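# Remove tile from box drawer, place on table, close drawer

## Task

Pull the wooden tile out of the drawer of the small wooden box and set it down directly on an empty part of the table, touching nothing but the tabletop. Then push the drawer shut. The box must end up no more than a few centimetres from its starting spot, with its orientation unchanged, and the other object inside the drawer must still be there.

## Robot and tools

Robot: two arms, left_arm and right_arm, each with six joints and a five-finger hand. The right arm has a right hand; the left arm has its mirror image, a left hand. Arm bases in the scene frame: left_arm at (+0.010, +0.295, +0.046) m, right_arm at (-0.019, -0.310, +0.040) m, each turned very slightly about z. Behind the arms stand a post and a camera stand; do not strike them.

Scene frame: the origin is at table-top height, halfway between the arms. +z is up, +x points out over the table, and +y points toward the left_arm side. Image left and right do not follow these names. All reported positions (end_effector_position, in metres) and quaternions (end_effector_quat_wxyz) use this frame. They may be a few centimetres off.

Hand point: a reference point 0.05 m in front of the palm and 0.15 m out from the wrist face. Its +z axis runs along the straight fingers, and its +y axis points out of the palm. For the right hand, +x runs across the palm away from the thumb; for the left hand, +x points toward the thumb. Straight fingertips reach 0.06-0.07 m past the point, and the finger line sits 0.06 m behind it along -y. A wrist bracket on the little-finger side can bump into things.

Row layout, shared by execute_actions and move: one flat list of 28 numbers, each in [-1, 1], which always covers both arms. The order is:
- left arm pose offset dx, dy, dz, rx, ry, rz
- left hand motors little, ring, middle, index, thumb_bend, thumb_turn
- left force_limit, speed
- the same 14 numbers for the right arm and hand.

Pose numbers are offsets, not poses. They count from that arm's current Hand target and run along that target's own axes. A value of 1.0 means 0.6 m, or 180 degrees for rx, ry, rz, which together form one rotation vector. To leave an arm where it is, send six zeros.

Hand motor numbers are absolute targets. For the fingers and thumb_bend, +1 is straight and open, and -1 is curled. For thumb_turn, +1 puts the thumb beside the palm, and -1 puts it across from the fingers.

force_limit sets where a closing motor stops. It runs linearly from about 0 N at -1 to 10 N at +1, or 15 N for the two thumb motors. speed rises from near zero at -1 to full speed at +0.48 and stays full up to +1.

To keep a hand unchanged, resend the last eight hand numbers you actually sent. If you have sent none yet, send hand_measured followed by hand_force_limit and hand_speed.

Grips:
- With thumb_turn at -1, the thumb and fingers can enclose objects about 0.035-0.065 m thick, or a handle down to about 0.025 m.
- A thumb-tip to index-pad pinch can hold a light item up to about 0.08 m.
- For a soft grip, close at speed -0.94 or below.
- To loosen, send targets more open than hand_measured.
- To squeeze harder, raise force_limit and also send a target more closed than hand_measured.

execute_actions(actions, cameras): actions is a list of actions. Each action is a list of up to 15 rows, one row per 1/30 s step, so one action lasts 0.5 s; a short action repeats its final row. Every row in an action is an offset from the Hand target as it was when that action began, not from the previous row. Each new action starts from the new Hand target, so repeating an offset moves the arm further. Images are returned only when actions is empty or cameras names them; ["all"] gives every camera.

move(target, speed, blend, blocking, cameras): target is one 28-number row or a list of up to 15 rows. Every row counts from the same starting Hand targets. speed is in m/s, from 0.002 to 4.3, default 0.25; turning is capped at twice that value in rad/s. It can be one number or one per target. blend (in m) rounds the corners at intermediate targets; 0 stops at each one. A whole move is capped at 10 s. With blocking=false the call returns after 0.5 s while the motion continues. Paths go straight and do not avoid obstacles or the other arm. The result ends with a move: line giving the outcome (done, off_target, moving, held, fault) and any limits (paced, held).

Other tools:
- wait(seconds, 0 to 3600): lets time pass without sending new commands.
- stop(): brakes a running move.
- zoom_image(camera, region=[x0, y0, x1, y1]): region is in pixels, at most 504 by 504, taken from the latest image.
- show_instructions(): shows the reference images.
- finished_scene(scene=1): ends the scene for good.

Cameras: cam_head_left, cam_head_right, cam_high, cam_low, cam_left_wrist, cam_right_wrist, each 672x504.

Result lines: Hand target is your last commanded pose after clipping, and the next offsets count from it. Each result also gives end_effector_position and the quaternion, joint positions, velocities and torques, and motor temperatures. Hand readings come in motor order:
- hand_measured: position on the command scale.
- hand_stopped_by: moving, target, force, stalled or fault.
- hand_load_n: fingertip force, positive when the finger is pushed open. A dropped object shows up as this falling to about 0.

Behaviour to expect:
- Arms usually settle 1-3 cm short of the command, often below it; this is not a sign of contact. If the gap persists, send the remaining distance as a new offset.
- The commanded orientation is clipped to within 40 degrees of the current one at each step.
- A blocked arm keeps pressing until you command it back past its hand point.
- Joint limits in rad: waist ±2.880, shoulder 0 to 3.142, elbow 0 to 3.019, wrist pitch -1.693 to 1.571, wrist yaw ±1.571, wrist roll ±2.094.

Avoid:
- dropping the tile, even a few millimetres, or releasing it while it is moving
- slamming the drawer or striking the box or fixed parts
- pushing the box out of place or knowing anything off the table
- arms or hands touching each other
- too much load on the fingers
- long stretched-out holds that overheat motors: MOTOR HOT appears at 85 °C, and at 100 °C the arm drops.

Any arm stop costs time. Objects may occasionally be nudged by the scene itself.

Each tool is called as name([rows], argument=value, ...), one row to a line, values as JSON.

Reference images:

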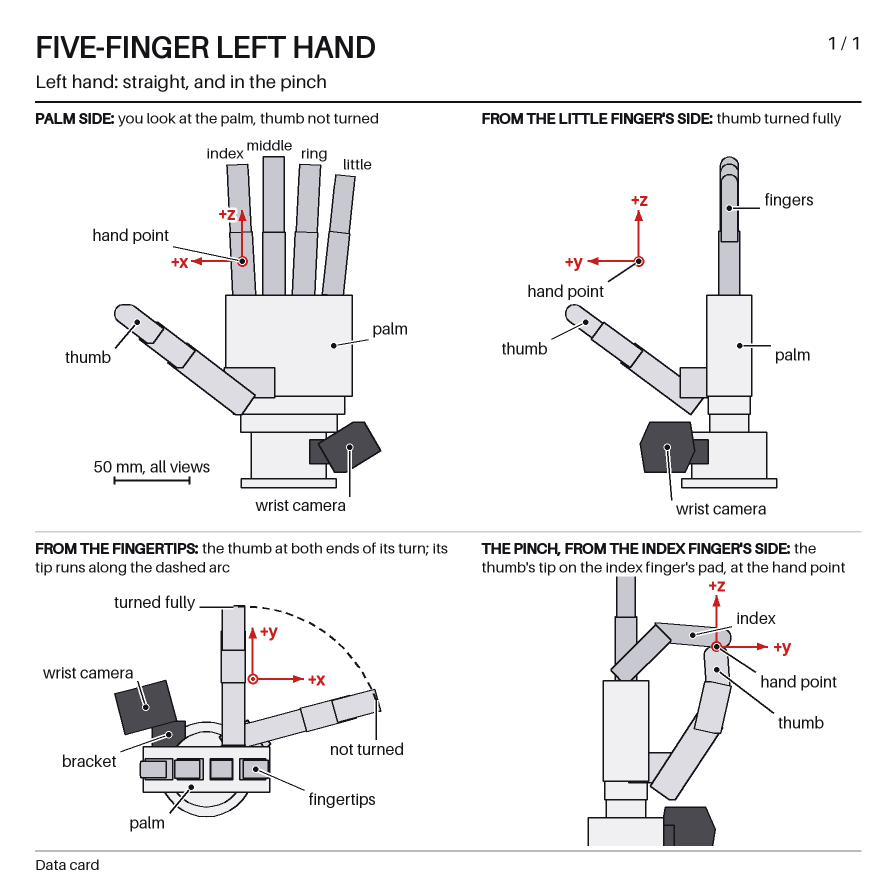

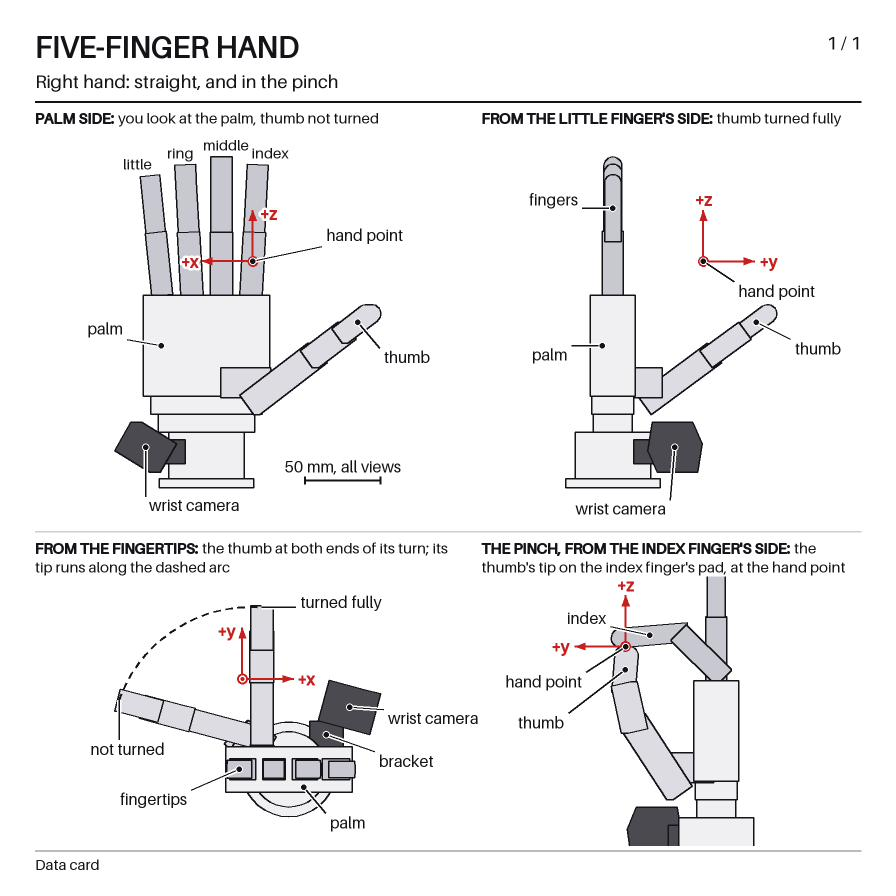

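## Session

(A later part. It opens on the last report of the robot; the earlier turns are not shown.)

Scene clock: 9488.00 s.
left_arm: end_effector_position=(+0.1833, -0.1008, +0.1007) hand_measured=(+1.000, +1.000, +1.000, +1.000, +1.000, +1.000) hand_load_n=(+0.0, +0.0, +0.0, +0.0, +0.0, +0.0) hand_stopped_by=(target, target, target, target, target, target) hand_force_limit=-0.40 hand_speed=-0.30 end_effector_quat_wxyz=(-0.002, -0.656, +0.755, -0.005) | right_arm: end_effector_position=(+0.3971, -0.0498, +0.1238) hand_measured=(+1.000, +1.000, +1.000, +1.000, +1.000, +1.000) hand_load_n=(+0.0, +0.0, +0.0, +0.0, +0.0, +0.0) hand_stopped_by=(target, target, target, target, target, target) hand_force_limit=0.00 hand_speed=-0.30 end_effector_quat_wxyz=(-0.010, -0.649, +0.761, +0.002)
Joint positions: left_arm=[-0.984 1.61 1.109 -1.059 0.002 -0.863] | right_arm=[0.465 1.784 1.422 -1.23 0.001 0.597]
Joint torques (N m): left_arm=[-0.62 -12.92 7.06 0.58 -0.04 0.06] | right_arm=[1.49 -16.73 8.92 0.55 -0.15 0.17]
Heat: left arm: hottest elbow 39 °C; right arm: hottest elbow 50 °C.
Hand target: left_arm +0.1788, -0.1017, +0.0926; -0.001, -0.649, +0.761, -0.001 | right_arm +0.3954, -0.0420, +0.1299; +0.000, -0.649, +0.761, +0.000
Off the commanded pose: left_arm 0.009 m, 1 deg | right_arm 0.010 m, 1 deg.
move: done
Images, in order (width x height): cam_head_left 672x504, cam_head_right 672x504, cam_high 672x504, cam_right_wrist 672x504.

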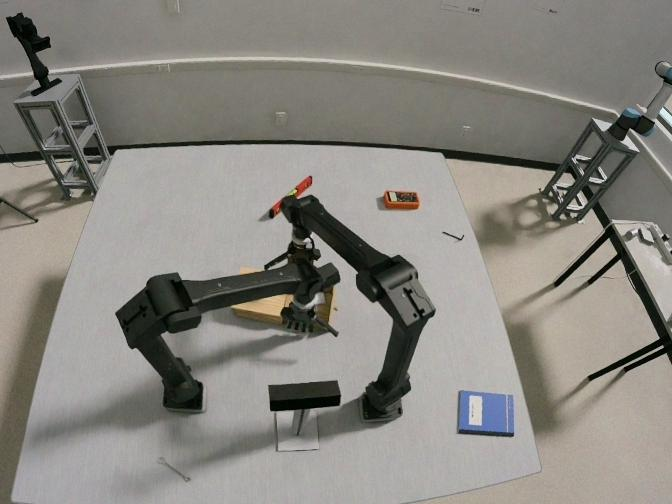

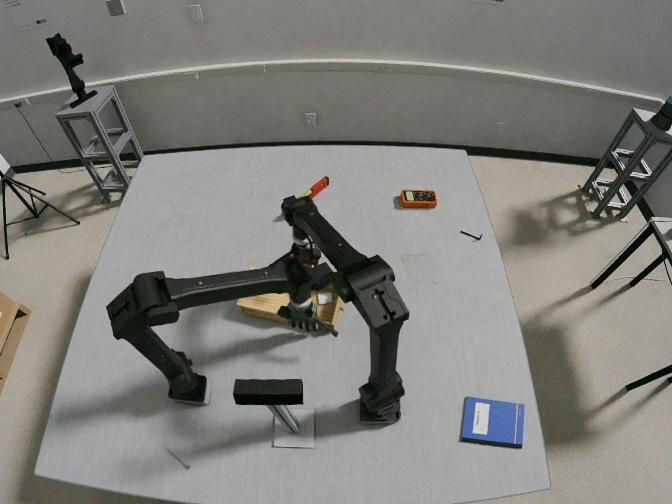

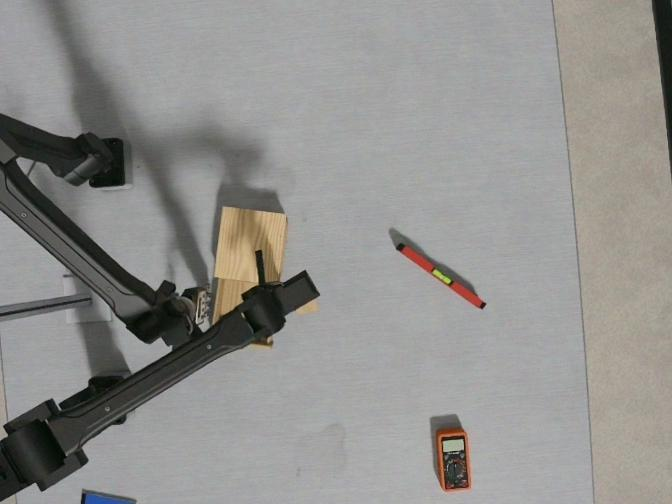

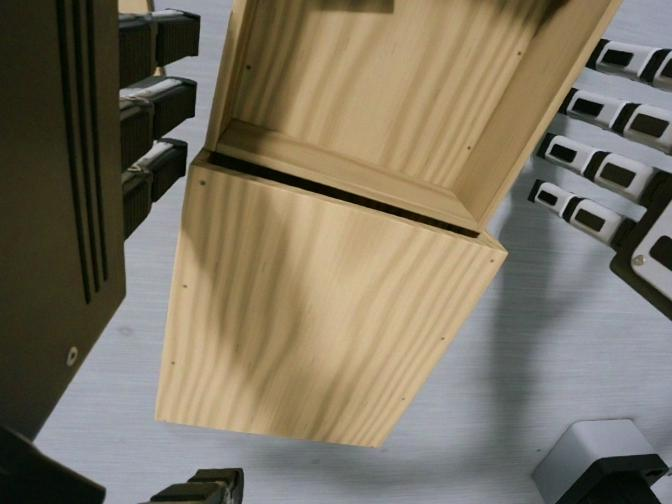

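move(target=[0,0,0.0,0,0,0,1,1,1,1,1,1,-0.4,-0.3,0,0,0.06,0,0,0,1,1,1,1,1,1,0.0,-0.3], speed=0.05, cameras=["cam_high","cam_low","cam_right_wrist"])

zoom_image(camera="cam_low", region=[250, 300, 550, 504])

Scene clock: 9508.93 s.
left_arm: end_effector_position=(+0.1833, -0.1008, +0.1007) hand_measured=(+1.000, +1.000, +1.000, +1.000, +1.000, +1.000) hand_load_n=(+0.0, +0.0, +0.0, +0.5, +0.0, +0.0) hand_stopped_by=(target, target, target, target, target, target) hand_force_limit=-0.40 hand_speed=-0.30 end_effector_quat_wxyz=(-0.002, -0.656, +0.755, -0.005) | right_arm: end_effector_position=(+0.3987, -0.0491, +0.1002) hand_measured=(+1.000, +1.000, +1.000, +1.000, +1.000, +1.000) hand_load_n=(+0.0, +0.0, +0.0, +0.0, +0.0, +0.0) hand_stopped_by=(target, target, target, target, target, target) hand_force_limit=0.00 hand_speed=-0.30 end_effector_quat_wxyz=(+0.003, -0.649, +0.761, -0.001)
Joint positions: left_arm=[-0.984 1.61 1.109 -1.059 0.002 -0.863] | right_arm=[0.465 1.793 1.372 -1.143 0.001 0.598]
Joint torques (N m): left_arm=[-0.44 -12.81 7.08 0.57 -0.05 0.07] | right_arm=[1.55 -14.56 8.69 0.62 -0.14 0.17]
Heat: left arm: hottest elbow 38 °C; right arm: hottest elbow 49 °C.
Hand target: left_arm +0.1788, -0.1017, +0.0926; -0.001, -0.649, +0.761, -0.001 | right_arm +0.3954, -0.0419, +0.0940; +0.000, -0.649, +0.761, +0.000
Off the commanded pose: left_arm 0.009 m, 1 deg | right_arm 0.010 m, 0 deg.
move: done

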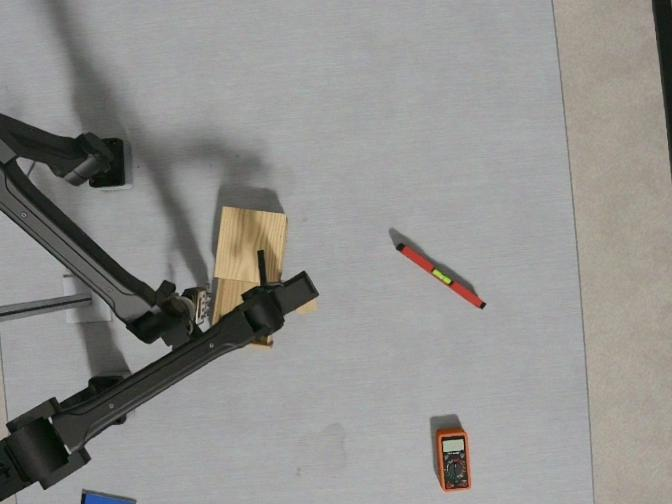

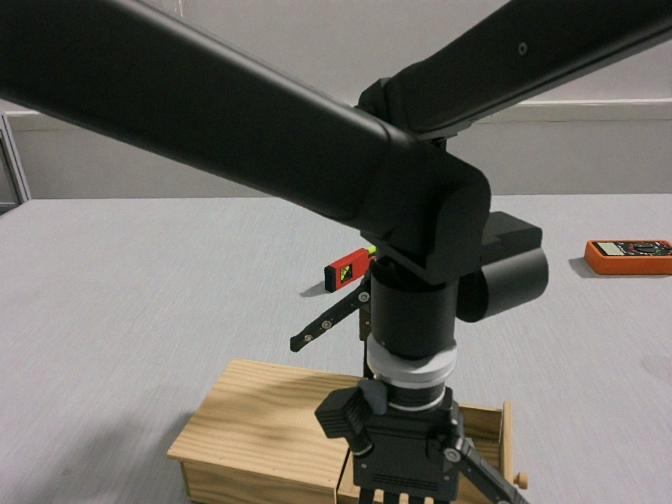

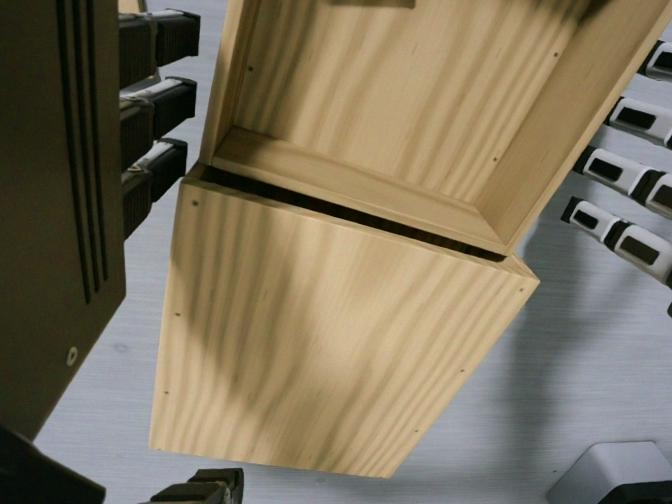

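Scaled by 1.680 from the camera's image (finer frame: 960x720).

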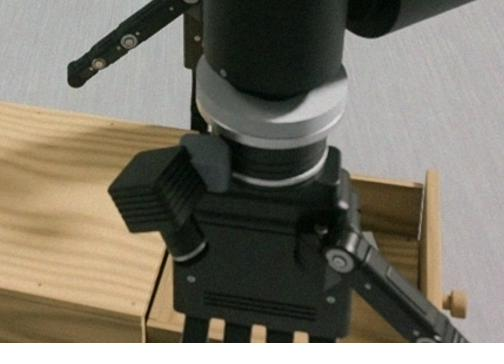

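move(target=[0,0,0.02,0,0,0,1,1,1,1,1,1,-0.4,-0.3,0,0,0.02,0,0,0,1,1,1,1,1,1,0.0,-0.3], speed=0.03, cameras=["cam_right_wrist"])

Scene clock: 9517.20 s.
left_arm: end_effector_position=(+0.1838, -0.1015, +0.0902) hand_measured=(+1.000, +1.000, +1.000, +1.000, +1.000, +1.000) hand_load_n=(+0.5, +0.0, +0.0, +0.0, +0.0, +0.0) hand_stopped_by=(target, target, target, target, target, target) hand_force_limit=-0.40 hand_speed=-0.30 end_effector_quat_wxyz=(-0.002, -0.656, +0.755, -0.007) | right_arm: end_effector_position=(+0.3988, -0.0490, +0.0879) hand_measured=(+1.000, +1.000, +1.000, +1.000, +1.000, +1.000) hand_load_n=(+0.0, +0.0, +0.0, +0.0, +0.0, +0.0) hand_stopped_by=(target, target, target, target, target, target) hand_force_limit=0.00 hand_speed=-0.30 end_effector_quat_wxyz=(+0.003, -0.649, +0.761, -0.001)
Joint positions: left_arm=[-0.984 1.624 1.095 -1.027 0.002 -0.863] | right_arm=[0.465 1.808 1.356 -1.114 0.001 0.598]
Joint torques (N m): left_arm=[-0.56 -12.81 6.78 0.59 -0.05 0.06] | right_arm=[1.49 -14.68 8.49 0.69 -0.13 0.17]
Heat: left arm: hottest elbow 38 °C; right arm: hottest elbow 48 °C.
Hand target: left_arm +0.1788, -0.1016, +0.0805; -0.001, -0.649, +0.761, -0.001 | right_arm +0.3955, -0.0419, +0.0820; +0.000, -0.649, +0.761, +0.000
Off the commanded pose: left_arm 0.011 m, 1 deg | right_arm 0.010 m, 0 deg.
move: off_target (left_arm)

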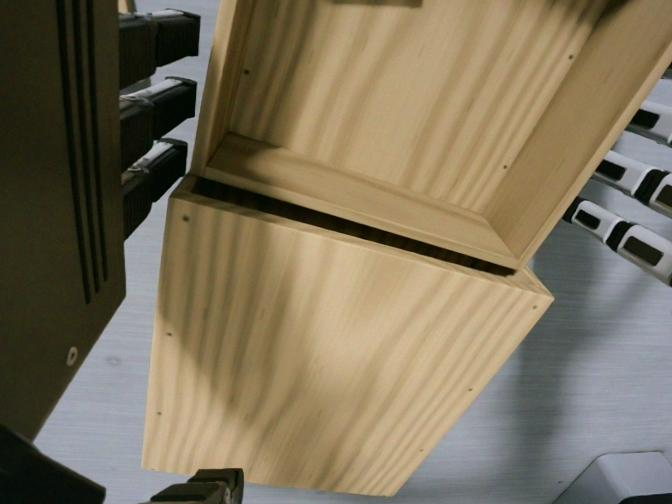

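move(target=[0,-0.025,0.0,0,0,0,1,1,1,1,1,1,-0.4,-0.3,0,0,0.0,0,0,0,1,1,1,1,1,1,0.0,-0.3], speed=0.03, cameras=["cam_right_wrist"])

Scene clock: 9526.27 s.
left_arm: end_effector_position=(+0.1841, -0.0979, +0.0812) hand_measured=(+1.000, +1.000, +1.000, +1.000, +1.000, +1.000) hand_load_n=(+0.0, +0.0, +0.0, +0.0, +0.0, +0.0) hand_stopped_by=(target, target, target, target, target, target) hand_force_limit=-0.40 hand_speed=-0.30 end_effector_quat_wxyz=(+0.000, -0.651, +0.759, +0.004) | right_arm: end_effector_position=(+0.3988, -0.0490, +0.0879) hand_measured=(+1.000, +1.000, +1.000, +1.000, +1.000, +1.000) hand_load_n=(+0.0, +0.5, +0.0, +0.0, -0.5, +0.0) hand_stopped_by=(target, target, target, target, target, target) hand_force_limit=0.00 hand_speed=-0.30 end_effector_quat_wxyz=(+0.003, -0.649, +0.761, -0.001)
Joint positions: left_arm=[-0.979 1.646 1.095 -1.027 0.002 -0.846] | right_arm=[0.465 1.808 1.356 -1.114 0.001 0.598]
Joint torques (N m): left_arm=[0.85 -12.75 9.18 0.36 -0.05 0.04] | right_arm=[1.55 -14.68 8.58 0.62 -0.13 0.17]
Heat: left arm: hottest elbow 38 °C; right arm: hottest elbow 48 °C.
Hand target: left_arm +0.1935, -0.1040, +0.0805; -0.001, -0.649, +0.761, -0.001 | right_arm +0.3955, -0.0419, +0.0820; +0.000, -0.649, +0.761, +0.000
Off the commanded pose: left_arm 0.011 m, 1 deg | right_arm 0.010 m, 0 deg.
move: off_target (left_arm)

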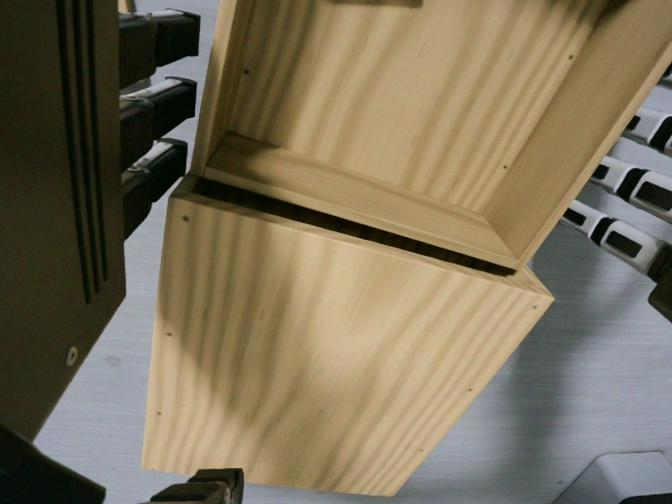

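move(target=[0,-0.02,-0.005,0,0,0,1,1,1,1,1,1,-0.4,-0.3,0,0,0.0,0,0,0,1,1,1,1,1,1,0.0,-0.3], speed=0.03, cameras=["cam_right_wrist"])

Scene clock: 9531.97 s.
left_arm: end_effector_position=(+0.1930, -0.0946, +0.0786) hand_measured=(+1.000, +1.000, +1.000, +1.000, +1.000, +1.000) hand_load_n=(+0.0, +0.0, +0.0, +0.0, +0.0, +0.0) hand_stopped_by=(target, target, target, target, target, target) hand_force_limit=-0.40 hand_speed=-0.30 end_effector_quat_wxyz=(+0.000, -0.652, +0.758, +0.007) | right_arm: end_effector_position=(+0.3988, -0.0490, +0.0879) hand_measured=(+1.000, +1.000, +1.000, +1.000, +1.000, +1.000) hand_load_n=(+0.0, +0.0, +0.0, +0.0, +0.0, +0.0) hand_stopped_by=(target, target, target, target, target, target) hand_force_limit=0.00 hand_speed=-0.30 end_effector_quat_wxyz=(+0.003, -0.649, +0.761, -0.001)
Joint positions: left_arm=[-0.958 1.658 1.101 -1.027 0.002 -0.827] | right_arm=[0.465 1.808 1.356 -1.114 0.001 0.598]
Joint torques (N m): left_arm=[0.73 -12.81 10.84 -0.16 -0.04 0.13] | right_arm=[1.55 -14.68 8.59 0.59 -0.13 0.17]
Heat: left arm: hottest elbow 39 °C; right arm: hottest elbow 47 °C.
Hand target: left_arm +0.2055, -0.1060, +0.0836; -0.001, -0.649, +0.761, -0.001 | right_arm +0.3955, -0.0419, +0.0820; +0.000, -0.649, +0.761, +0.000
Off the commanded pose: left_arm 0.017 m, 1 deg | right_arm 0.010 m, 0 deg.
move: off_target (left_arm)

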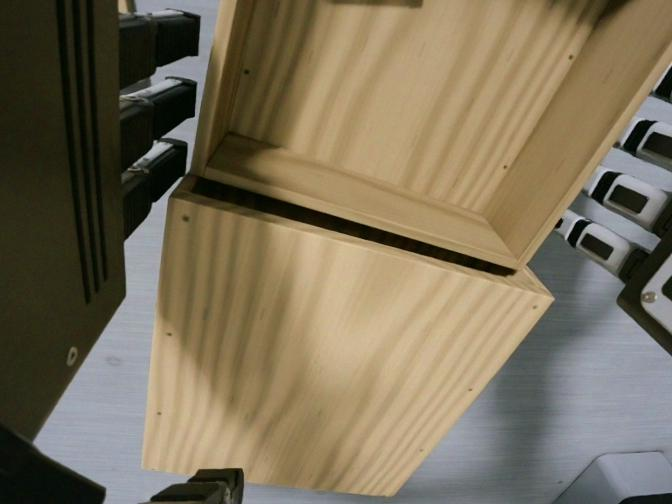

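move(target=[0.008,-0.0167,-0.005,0,0,0,1,1,1,1,1,1,-0.4,-0.3,0,0,0.0,0,0,0,1,1,1,1,1,1,0.0,-0.3], speed=0.03, cameras=["cam_right_wrist"])

Scene clock: 9539.73 s.
left_arm: end_effector_position=(+0.2017, -0.1019, +0.0809) hand_measured=(+1.000, +1.000, +1.000, +1.000, +1.000, +1.000) hand_load_n=(+0.0, +0.0, +0.0, +0.0, +0.0, +0.0) hand_stopped_by=(target, target, target, target, target, target) hand_force_limit=-0.40 hand_speed=-0.30 end_effector_quat_wxyz=(+0.000, -0.651, +0.759, +0.005) | right_arm: end_effector_position=(+0.3988, -0.0490, +0.0879) hand_measured=(+1.000, +1.000, +1.000, +1.000, +1.000, +1.000) hand_load_n=(+0.0, +0.0, +0.0, +0.0, +0.0, +0.0) hand_stopped_by=(target, target, target, target, target, target) hand_force_limit=0.00 hand_speed=-0.30 end_effector_quat_wxyz=(+0.003, -0.649, +0.761, -0.001)
Joint positions: left_arm=[-0.951 1.678 1.136 -1.038 0.002 -0.818] | right_arm=[0.465 1.808 1.356 -1.114 0.001 0.598]
Joint torques (N m): left_arm=[0.85 -13.33 11.07 -0.57 -0.04 0.13] | right_arm=[1.55 -14.68 8.59 0.62 -0.13 0.17]
Heat: left arm: hottest elbow 39 °C; right arm: hottest elbow 47 °C.
Hand target: left_arm +0.2145, -0.1121, +0.0864; -0.001, -0.649, +0.761, -0.001 | right_arm +0.3955, -0.0419, +0.0820; +0.000, -0.649, +0.761, +0.000
Off the commanded pose: left_arm 0.018 m, 1 deg | right_arm 0.010 m, 0 deg.
move: off_target (left_arm)

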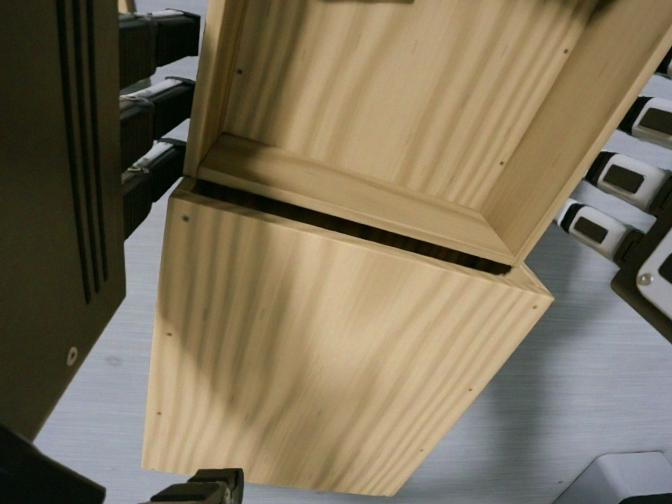

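execute_actions(actions=[], cameras=["cam_high","cam_low","cam_right_wrist"])

zoom_image(camera="cam_high", region=[200, 250, 300, 340])

zoom_image(camera="cam_right_wrist", region=[100, 80, 600, 380])

Scene clock: 9546.90 s.
left_arm: end_effector_position=(+0.2017, -0.1018, +0.0809) hand_measured=(+1.000, +1.000, +1.000, +1.000, +1.000, +1.000) hand_load_n=(+0.0, +0.0, +0.0, +0.0, +0.0, +0.0) hand_stopped_by=(target, target, target, target, target, target) hand_force_limit=-0.40 hand_speed=-0.30 end_effector_quat_wxyz=(+0.000, -0.651, +0.759, +0.005) | right_arm: end_effector_position=(+0.3988, -0.0490, +0.0879) hand_measured=(+1.000, +1.000, +1.000, +1.000, +1.000, +1.000) hand_load_n=(+0.0, +0.0, +0.0, +0.0, +0.0, +0.0) hand_stopped_by=(target, target, target, target, target, target) hand_force_limit=0.00 hand_speed=-0.30 end_effector_quat_wxyz=(+0.003, -0.649, +0.761, -0.001)
Joint positions: left_arm=[-0.951 1.678 1.136 -1.038 0.002 -0.817] | right_arm=[0.465 1.808 1.356 -1.114 0.001 0.598]
Joint velocities: within noise
Joint torques (N m): left_arm=[0.85 -13.27 10.99 -0.36 -0.05 0.11] | right_arm=[1.49 -14.68 8.59 0.59 -0.13 0.17]
Motor temperatures (°C): left_arm=[26 29 39 27 25 29] | right_arm=[29 32 47 24 26 29]
Heat: left arm: hottest elbow 39 °C; right arm: hottest elbow 47 °C.
Hand target: left_arm +0.2145, -0.1121, +0.0864; -0.001, -0.649, +0.761, -0.001 | right_arm +0.3955, -0.0419, +0.0820; +0.000, -0.649, +0.761, +0.000
Off the commanded pose: left_arm 0.018 m, 1 deg | right_arm 0.010 m, 0 deg.
Images, in order (width x height): cam_high 672x504, cam_low 672x504, cam_right_wrist 672x504.

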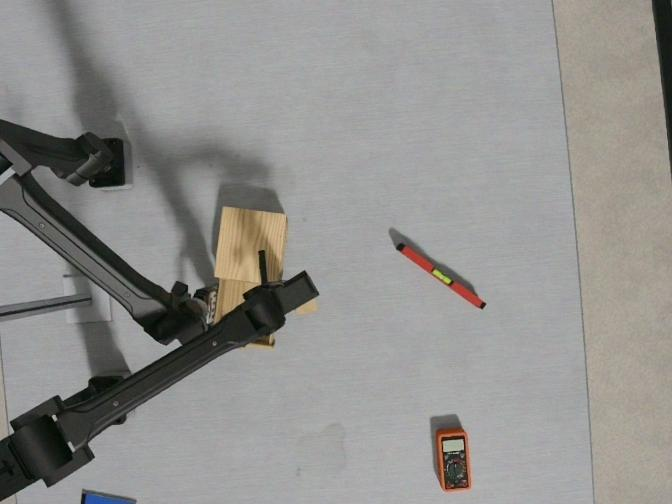

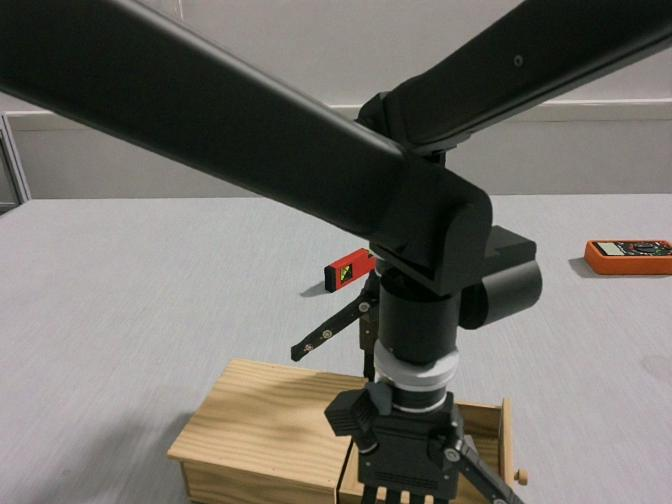

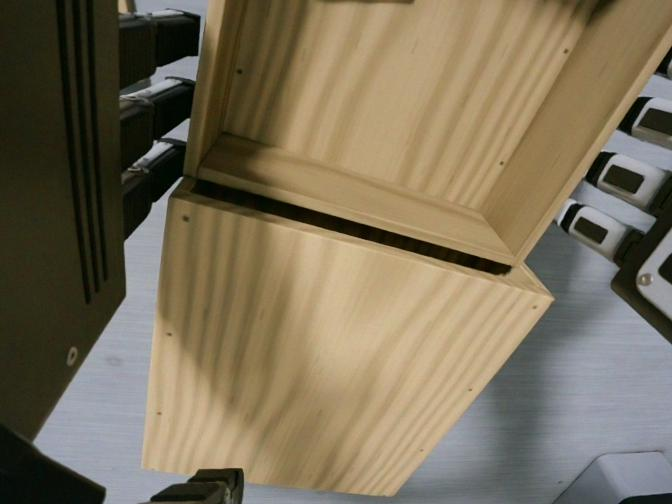

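Scaled by 5.040 from the camera's image (finer frame: 960x720).

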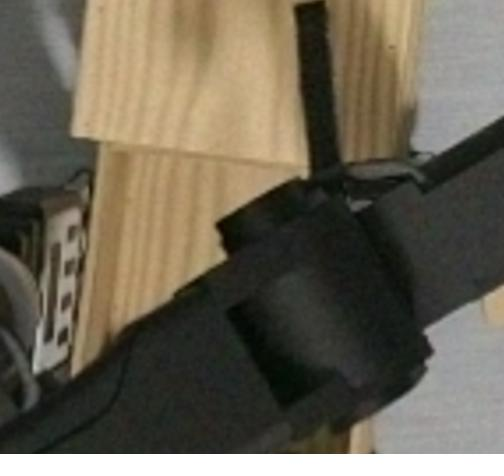

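Scaled by 1.008 from the camera's image (finer frame: 960x720).

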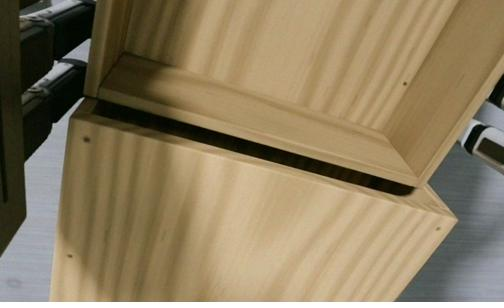

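move(target=[0.0,-0.0,0,0,0,0,1,1,1,1,1,1,-0.4,-0.3,0,0.025,0.0,0,0,0,1,1,1,1,1,1,0.0,-0.3], speed=0.03, cameras=["cam_right_wrist"])

Scene clock: 9564.53 s.
left_arm: end_effector_position=(+0.2017, -0.1018, +0.0809) hand_measured=(+1.000, +1.000, +1.000, +1.000, +1.000, +1.000) hand_load_n=(+0.0, +0.0, +0.0, +0.0, +0.0, +0.5) hand_stopped_by=(target, target, target, target, target, target) hand_force_limit=-0.40 hand_speed=-0.30 end_effector_quat_wxyz=(+0.000, -0.651, +0.759, +0.005) | right_arm: end_effector_position=(+0.3876, -0.0481, +0.0778) hand_measured=(+1.000, +1.000, +1.000, +1.000, +1.000, +1.000) hand_load_n=(+0.0, +0.0, -0.5, +0.0, +0.0, +0.0) hand_stopped_by=(target, target, target, target, target, target) hand_force_limit=0.00 hand_speed=-0.30 end_effector_quat_wxyz=(-0.004, -0.646, +0.764, +0.000)
Joint positions: left_arm=[-0.951 1.678 1.136 -1.038 0.002 -0.817] | right_arm=[0.476 1.805 1.322 -1.096 0.001 0.616]
Joint torques (N m): left_arm=[0.91 -13.22 11.07 -0.35 -0.04 0.11] | right_arm=[2.02 -16.56 7.88 0.38 -0.16 0.2]
Heat: left arm: hottest elbow 39 °C; right arm: hottest elbow 46 °C.
Hand target: left_arm +0.2145, -0.1121, +0.0864; -0.001, -0.649, +0.761, -0.001 | right_arm +0.3805, -0.0395, +0.0819; +0.000, -0.649, +0.761, +0.000
Off the commanded pose: left_arm 0.017 m, 1 deg | right_arm 0.012 m, 1 deg.
move: off_target (right_arm)

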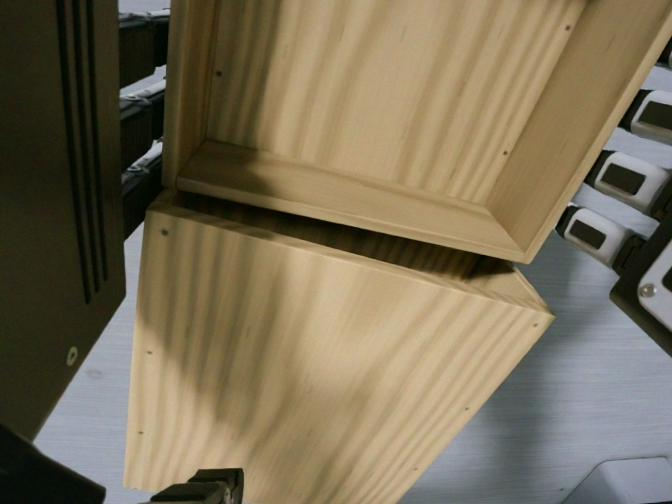

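zoom_image(camera="cam_right_wrist", region=[380, 180, 600, 345])

zoom_image(camera="cam_right_wrist", region=[110, 120, 330, 285])

Scaled by 2.291 from the camera's image (finer frame: 960x720).

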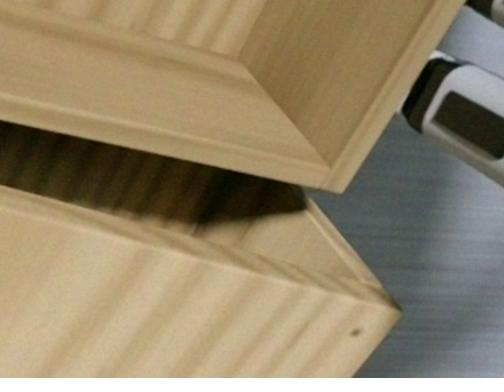

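Scaled by 2.291 from the camera's image (finer frame: 960x720).

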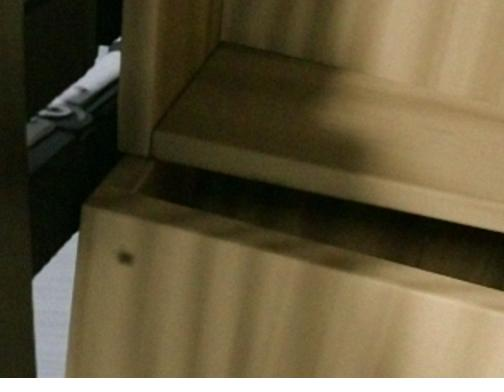

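move(target=[0.0,-0.0167,0,0,0,0,1,1,1,1,1,1,-0.4,-0.3,0,0.0167,0.0,0,0,0,1,1,1,1,1,1,0.0,-0.3], speed=0.03, cameras=["cam_right_wrist"])

Scene clock: 9585.50 s.
left_arm: end_effector_position=(+0.2028, -0.1021, +0.0805) hand_measured=(+1.000, +1.000, +1.000, +1.000, +1.000, +1.000) hand_load_n=(+0.0, +0.0, +0.0, +0.0, +0.0, +0.0) hand_stopped_by=(target, target, target, target, target, target) hand_force_limit=-0.40 hand_speed=-0.30 end_effector_quat_wxyz=(-0.001, -0.649, +0.761, +0.007) | right_arm: end_effector_position=(+0.3874, -0.0483, +0.0777) hand_measured=(+1.000, +1.000, +1.000, +1.000, +1.000, +1.000) hand_load_n=(+0.0, +0.0, +0.0, +0.0, +0.0, +0.0) hand_stopped_by=(target, target, target, target, target, target) hand_force_limit=0.00 hand_speed=-0.30 end_effector_quat_wxyz=(-0.004, -0.645, +0.764, +0.000)
Joint positions: left_arm=[-0.949 1.684 1.142 -1.043 0.003 -0.811] | right_arm=[0.476 1.804 1.321 -1.096 0.002 0.617]
Joint torques (N m): left_arm=[1.26 -13.22 11.25 -0.29 -0.07 0.11] | right_arm=[0.5 -15.21 8.79 0.25 -0.12 0.04]
Heat: left arm: hottest elbow 40 °C; right arm: hottest elbow 46 °C.
Hand target: left_arm +0.2185, -0.1127, +0.0864; -0.001, -0.649, +0.761, -0.001 (not the last commanded pose) | right_arm +0.3875, -0.0482, +0.0778; -0.004, -0.645, +0.764, +0.000 (not the last commanded pose)
Off the commanded pose: left_arm 0.025 m, 1 deg | right_arm 0.020 m, 1 deg.
move: held (right_arm; a check stopped the path), off_target (left_arm; braked when a check withheld steps of right_arm); limits=held
pose unreachable (right arm): on one or more control steps of this call, first in action 0 (counted from 0), this arm could not follow its commanded pose, so it was not sent that pose on those steps. It may still have moved: this result reports where it is.
cause: moving toward the commanded pose would bring a part of the arm too close to another arm (a part of this arm just beyond joint 3 (elbow) and a part of the left arm just beyond its joint 3 (elbow), along the way the arms are being sent, or toward where that arm still pushes).

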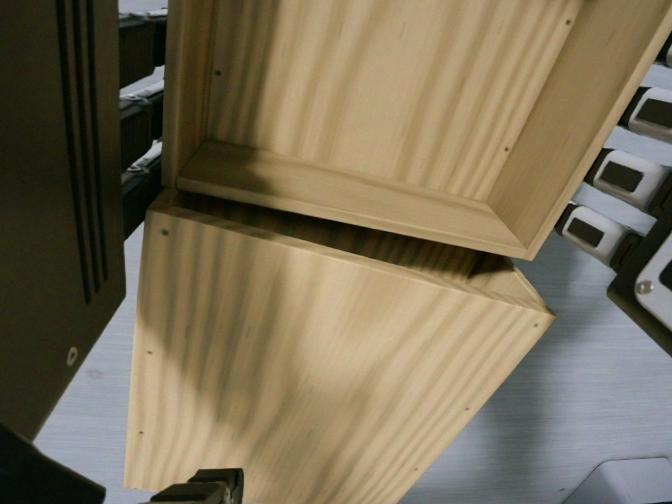

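move(target=[0.0,-0.0167,0,0,0,0,1,1,1,1,1,1,-0.4,-0.3,0,0,0.0,0,0,0,1,1,1,1,1,1,0.0,-0.3], speed=0.03, cameras=["cam_right_wrist"])

Scene clock: 9595.27 s.
left_arm: end_effector_position=(+0.2065, -0.1031, +0.0810) hand_measured=(+1.000, +1.000, +1.000, +1.000, +1.000, +1.000) hand_load_n=(-1.0, -0.5, +0.0, -0.5, +0.0, -0.5) hand_stopped_by=(target, target, target, target, target, target) hand_force_limit=-0.40 hand_speed=-0.30 end_effector_quat_wxyz=(-0.003, -0.649, +0.761, +0.012) | right_arm: end_effector_position=(+0.3892, -0.0485, +0.0772) hand_measured=(+1.000, +1.000, +1.000, +1.000, +1.000, +1.000) hand_load_n=(+0.0, +0.0, +0.0, +0.0, +0.0, +0.0) hand_stopped_by=(target, target, target, target, target, target) hand_force_limit=0.00 hand_speed=-0.30 end_effector_quat_wxyz=(-0.002, -0.645, +0.764, -0.003)
Joint positions: left_arm=[-0.941 1.697 1.158 -1.056 0.009 -0.802] | right_arm=[0.476 1.804 1.321 -1.09 0.007 0.617]
Joint torques (N m): left_arm=[1.55 -13.27 11.63 -0.05 -0.34 0.17] | right_arm=[0.44 -15.27 8.8 0.02 -0.29 0.04]
Heat: left arm: hottest elbow 40 °C; right arm: hottest elbow 46 °C.
Hand target: left_arm +0.2285, -0.1143, +0.0865; -0.001, -0.649, +0.761, -0.001 | right_arm +0.3875, -0.0481, +0.0778; -0.004, -0.645, +0.764, +0.000
Off the commanded pose: left_arm 0.025 m, 2 deg | right_arm 0.002 m, 0 deg.
move: off_target (left_arm)

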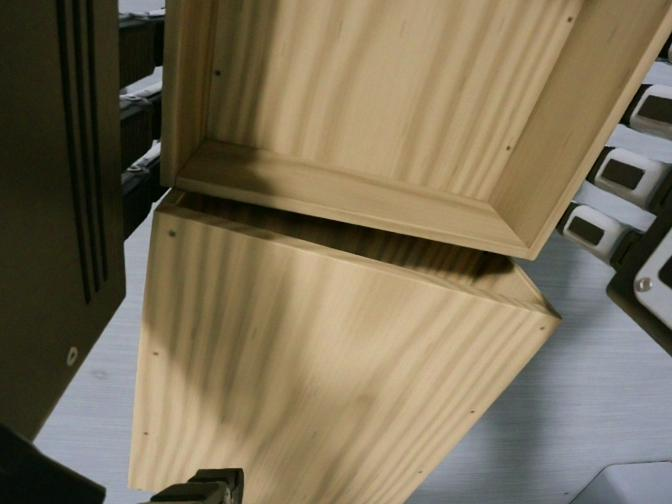

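move(target=[0.0,0,-0.02,0,0,0,1,1,1,1,1,1,-0.4,-0.3,0,0,-0.03,0,0,0,1,1,1,1,1,1,0.0,-0.3], speed=0.02, cameras=["cam_right_wrist","cam_low"])

zoom_image(camera="cam_low", region=[150, 340, 550, 504])

Scene clock: 9604.83 s.
left_arm: end_effector_position=(+0.2060, -0.1035, +0.0812) hand_measured=(+1.000, +1.000, +1.000, +1.000, +1.000, +1.000) hand_load_n=(-0.5, +0.0, +0.0, +0.0, +0.0, +0.0) hand_stopped_by=(target, target, target, target, target, target) hand_force_limit=-0.40 hand_speed=-0.30 end_effector_quat_wxyz=(-0.005, -0.648, +0.761, +0.012) | right_arm: end_effector_position=(+0.3892, -0.0485, +0.0772) hand_measured=(+1.000, +1.000, +1.000, +1.000, +1.000, +1.000) hand_load_n=(+0.0, +0.5, +0.0, +0.0, +0.0, +0.0) hand_stopped_by=(target, target, target, target, target, target) hand_force_limit=0.00 hand_speed=-0.30 end_effector_quat_wxyz=(-0.002, -0.645, +0.764, -0.003)
Joint positions: left_arm=[-0.941 1.697 1.158 -1.056 0.012 -0.802] | right_arm=[0.476 1.804 1.321 -1.09 0.007 0.617]
Joint torques (N m): left_arm=[0.09 -15.33 7.34 0.03 -0.13 -0.01] | right_arm=[0.44 -15.38 8.96 -0.14 -0.29 0.04]
Heat: left arm: hottest elbow 40 °C; right arm: hottest elbow 46 °C.
Hand target: left_arm +0.2065, -0.1031, +0.0810; -0.003, -0.648, +0.761, +0.012 (not the last commanded pose) | right_arm +0.3875, -0.0481, +0.0794; -0.004, -0.645, +0.764, +0.000 (not the last commanded pose)
Off the commanded pose: left_arm 0.030 m, 2 deg | right_arm 0.019 m, 0 deg.
move: held (left_arm; a check stopped the path), off_target (right_arm; braked when a check withheld steps of left_arm); limits=held
pose unreachable (left arm): on one or more control steps of this call, first in action 0 (counted from 0), this arm could not follow its commanded pose, so it was not sent that pose on those steps. It may still have moved: this result reports where it is.
cause: moving toward the commanded pose would bring a part of the arm too close to another arm (a part of this arm just beyond joint 3 (elbow) and a part of the right arm just beyond its joint 3 (elbow), 23 mm apart when this arm was first held).
Images, in order (width x height): cam_low 672x504, cam_right_wrist 672x504.

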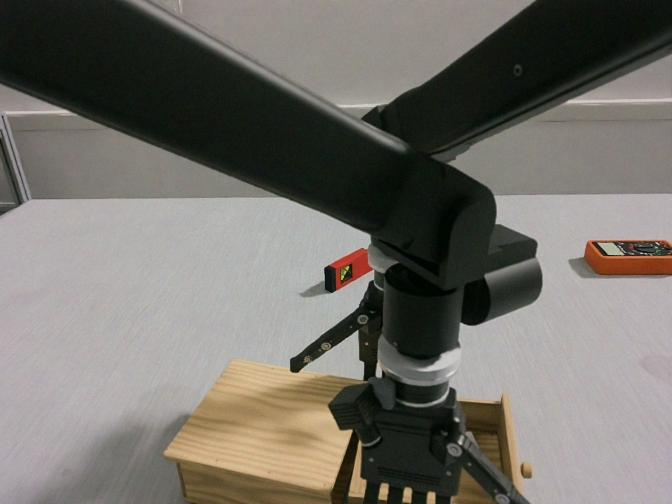

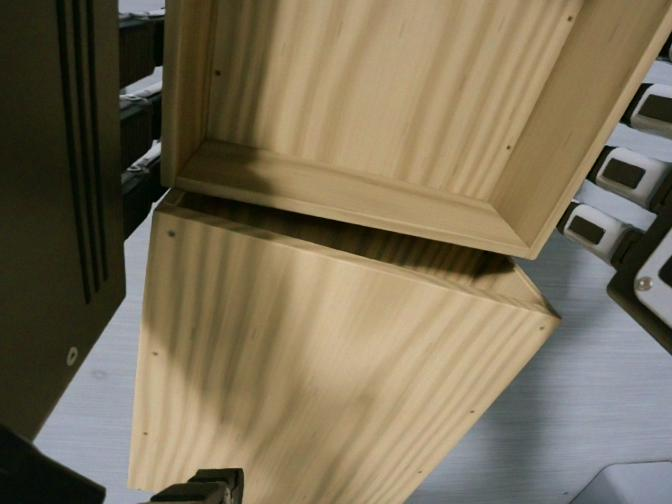

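Scaled by 1.260 from the camera's image (finer frame: 960x720).

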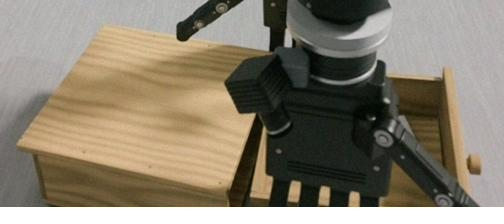

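move(target=[0.0,0,0.0,0,0,0,1,1,1,1,1,1,-0.4,-0.3,0,0,-0.03,0,0,0,1,1,1,1,1,1,0.0,-0.3], speed=0.02, cameras=["cam_right_wrist","cam_low"])

zoom_image(camera="cam_low", region=[150, 340, 550, 504])

Scene clock: 9617.77 s.
left_arm: end_effector_position=(+0.2026, -0.1055, +0.0818) hand_measured=(+1.000, +1.000, +1.000, +1.000, +1.000, +1.000) hand_load_n=(-1.0, +0.0, +0.0, +0.0, +0.0, +0.0) hand_stopped_by=(target, target, target, target, target, target) hand_force_limit=-0.40 hand_speed=-0.30 end_effector_quat_wxyz=(-0.009, -0.647, +0.763, +0.013) | right_arm: end_effector_position=(+0.3852, -0.0511, +0.0777) hand_measured=(+1.000, +1.000, +1.000, +1.000, +1.000, +1.000) hand_load_n=(+0.0, +0.0, +0.0, +0.0, +0.0, +0.0) hand_stopped_by=(target, target, target, target, target, target) hand_force_limit=0.00 hand_speed=-0.30 end_effector_quat_wxyz=(-0.011, -0.645, +0.764, -0.002)
Joint positions: left_arm=[-0.946 1.697 1.158 -1.056 0.021 -0.802] | right_arm=[0.476 1.804 1.321 -1.108 0.01 0.617]
Joint torques (N m): left_arm=[0.67 -15.44 7.38 0.06 -0.5 -0.01] | right_arm=[0.44 -17.08 10.89 -1.13 -0.39 0.04]
Heat: left arm: hottest elbow 39 °C; right arm: hottest elbow 46 °C.
Hand target: left_arm +0.2065, -0.1031, +0.0810; -0.003, -0.648, +0.761, +0.012 | right_arm +0.3876, -0.0481, +0.0972; -0.005, -0.645, +0.764, +0.000
Off the commanded pose: left_arm 0.005 m, 1 deg | right_arm 0.020 m, 1 deg.
move: off_target (right_arm)
Images, in order (width x height): cam_low 672x504, cam_right_wrist 672x504.

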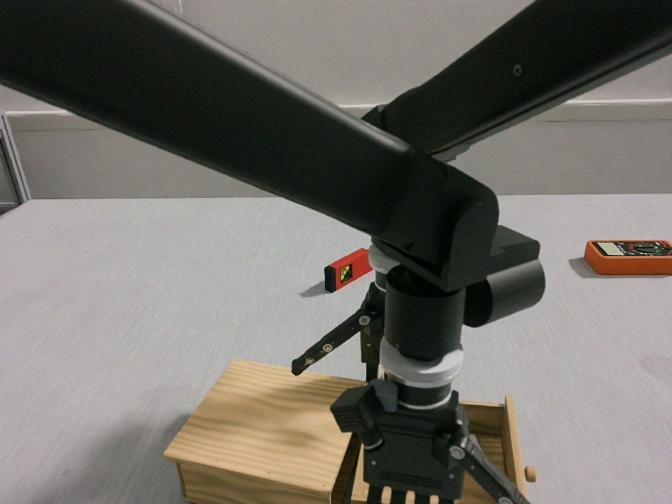

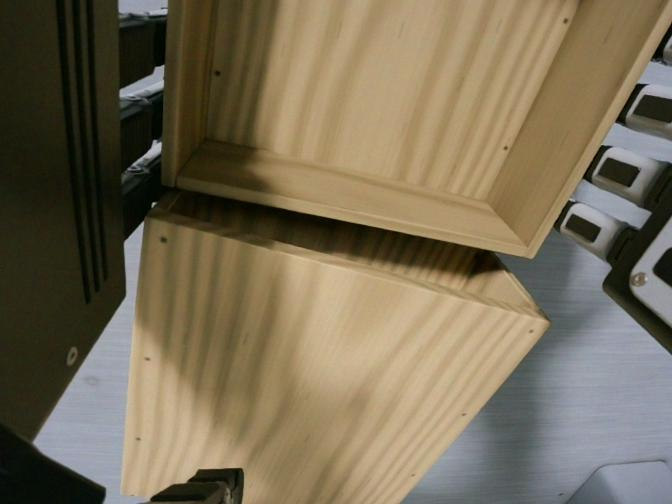

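Scaled by 1.260 from the camera's image (finer frame: 960x720).

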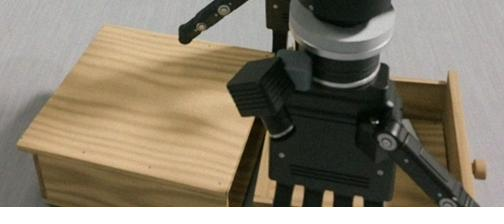

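move(target=[0.0,-0.01,0.0,0,0,0,1,1,1,1,1,1,-0.4,-0.3,0,0,-0.02,0,0,0,1,1,1,1,1,1,0.0,-0.3], speed=0.02, cameras=["cam_right_wrist"])

Scene clock: 9625.90 s.
left_arm: end_effector_position=(+0.2014, -0.1047, +0.0822) hand_measured=(+1.000, +1.000, +1.000, +1.000, +1.000, +1.000) hand_load_n=(-1.0, +0.0, -0.5, -0.5, +0.0, +0.0) hand_stopped_by=(target, target, target, target, target, target) hand_force_limit=-0.40 hand_speed=-0.30 end_effector_quat_wxyz=(-0.011, -0.647, +0.763, +0.015) | right_arm: end_effector_position=(+0.3858, -0.0510, +0.0903) hand_measured=(+1.000, +1.000, +1.000, +1.000, +1.000, +1.000) hand_load_n=(+0.0, +0.0, +0.5, +0.0, +0.0, +0.0) hand_stopped_by=(target, target, target, target, target, target) hand_force_limit=0.00 hand_speed=-0.30 end_effector_quat_wxyz=(-0.010, -0.645, +0.764, -0.003)
Joint positions: left_arm=[-0.946 1.697 1.158 -1.061 0.024 -0.802] | right_arm=[0.476 1.789 1.337 -1.137 0.011 0.617]
Joint torques (N m): left_arm=[1.26 -14.39 8.36 0.08 -0.63 0.07] | right_arm=[0.5 -16.85 11.11 -1.24 -0.43 0.04]
Heat: left arm: hottest elbow 39 °C; right arm: hottest elbow 47 °C.
Hand target: left_arm +0.2125, -0.1041, +0.0808; -0.003, -0.648, +0.761, +0.012 | right_arm +0.3877, -0.0480, +0.1094; -0.004, -0.645, +0.764, +0.000
Off the commanded pose: left_arm 0.011 m, 1 deg | right_arm 0.019 m, 1 deg.
move: off_target (left_arm, right_arm)

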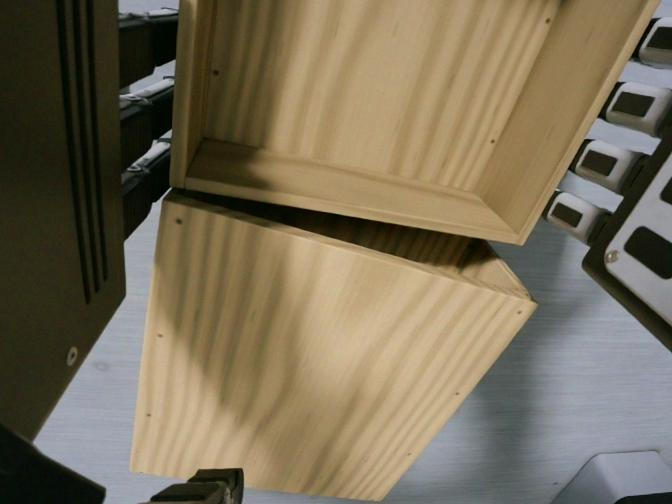

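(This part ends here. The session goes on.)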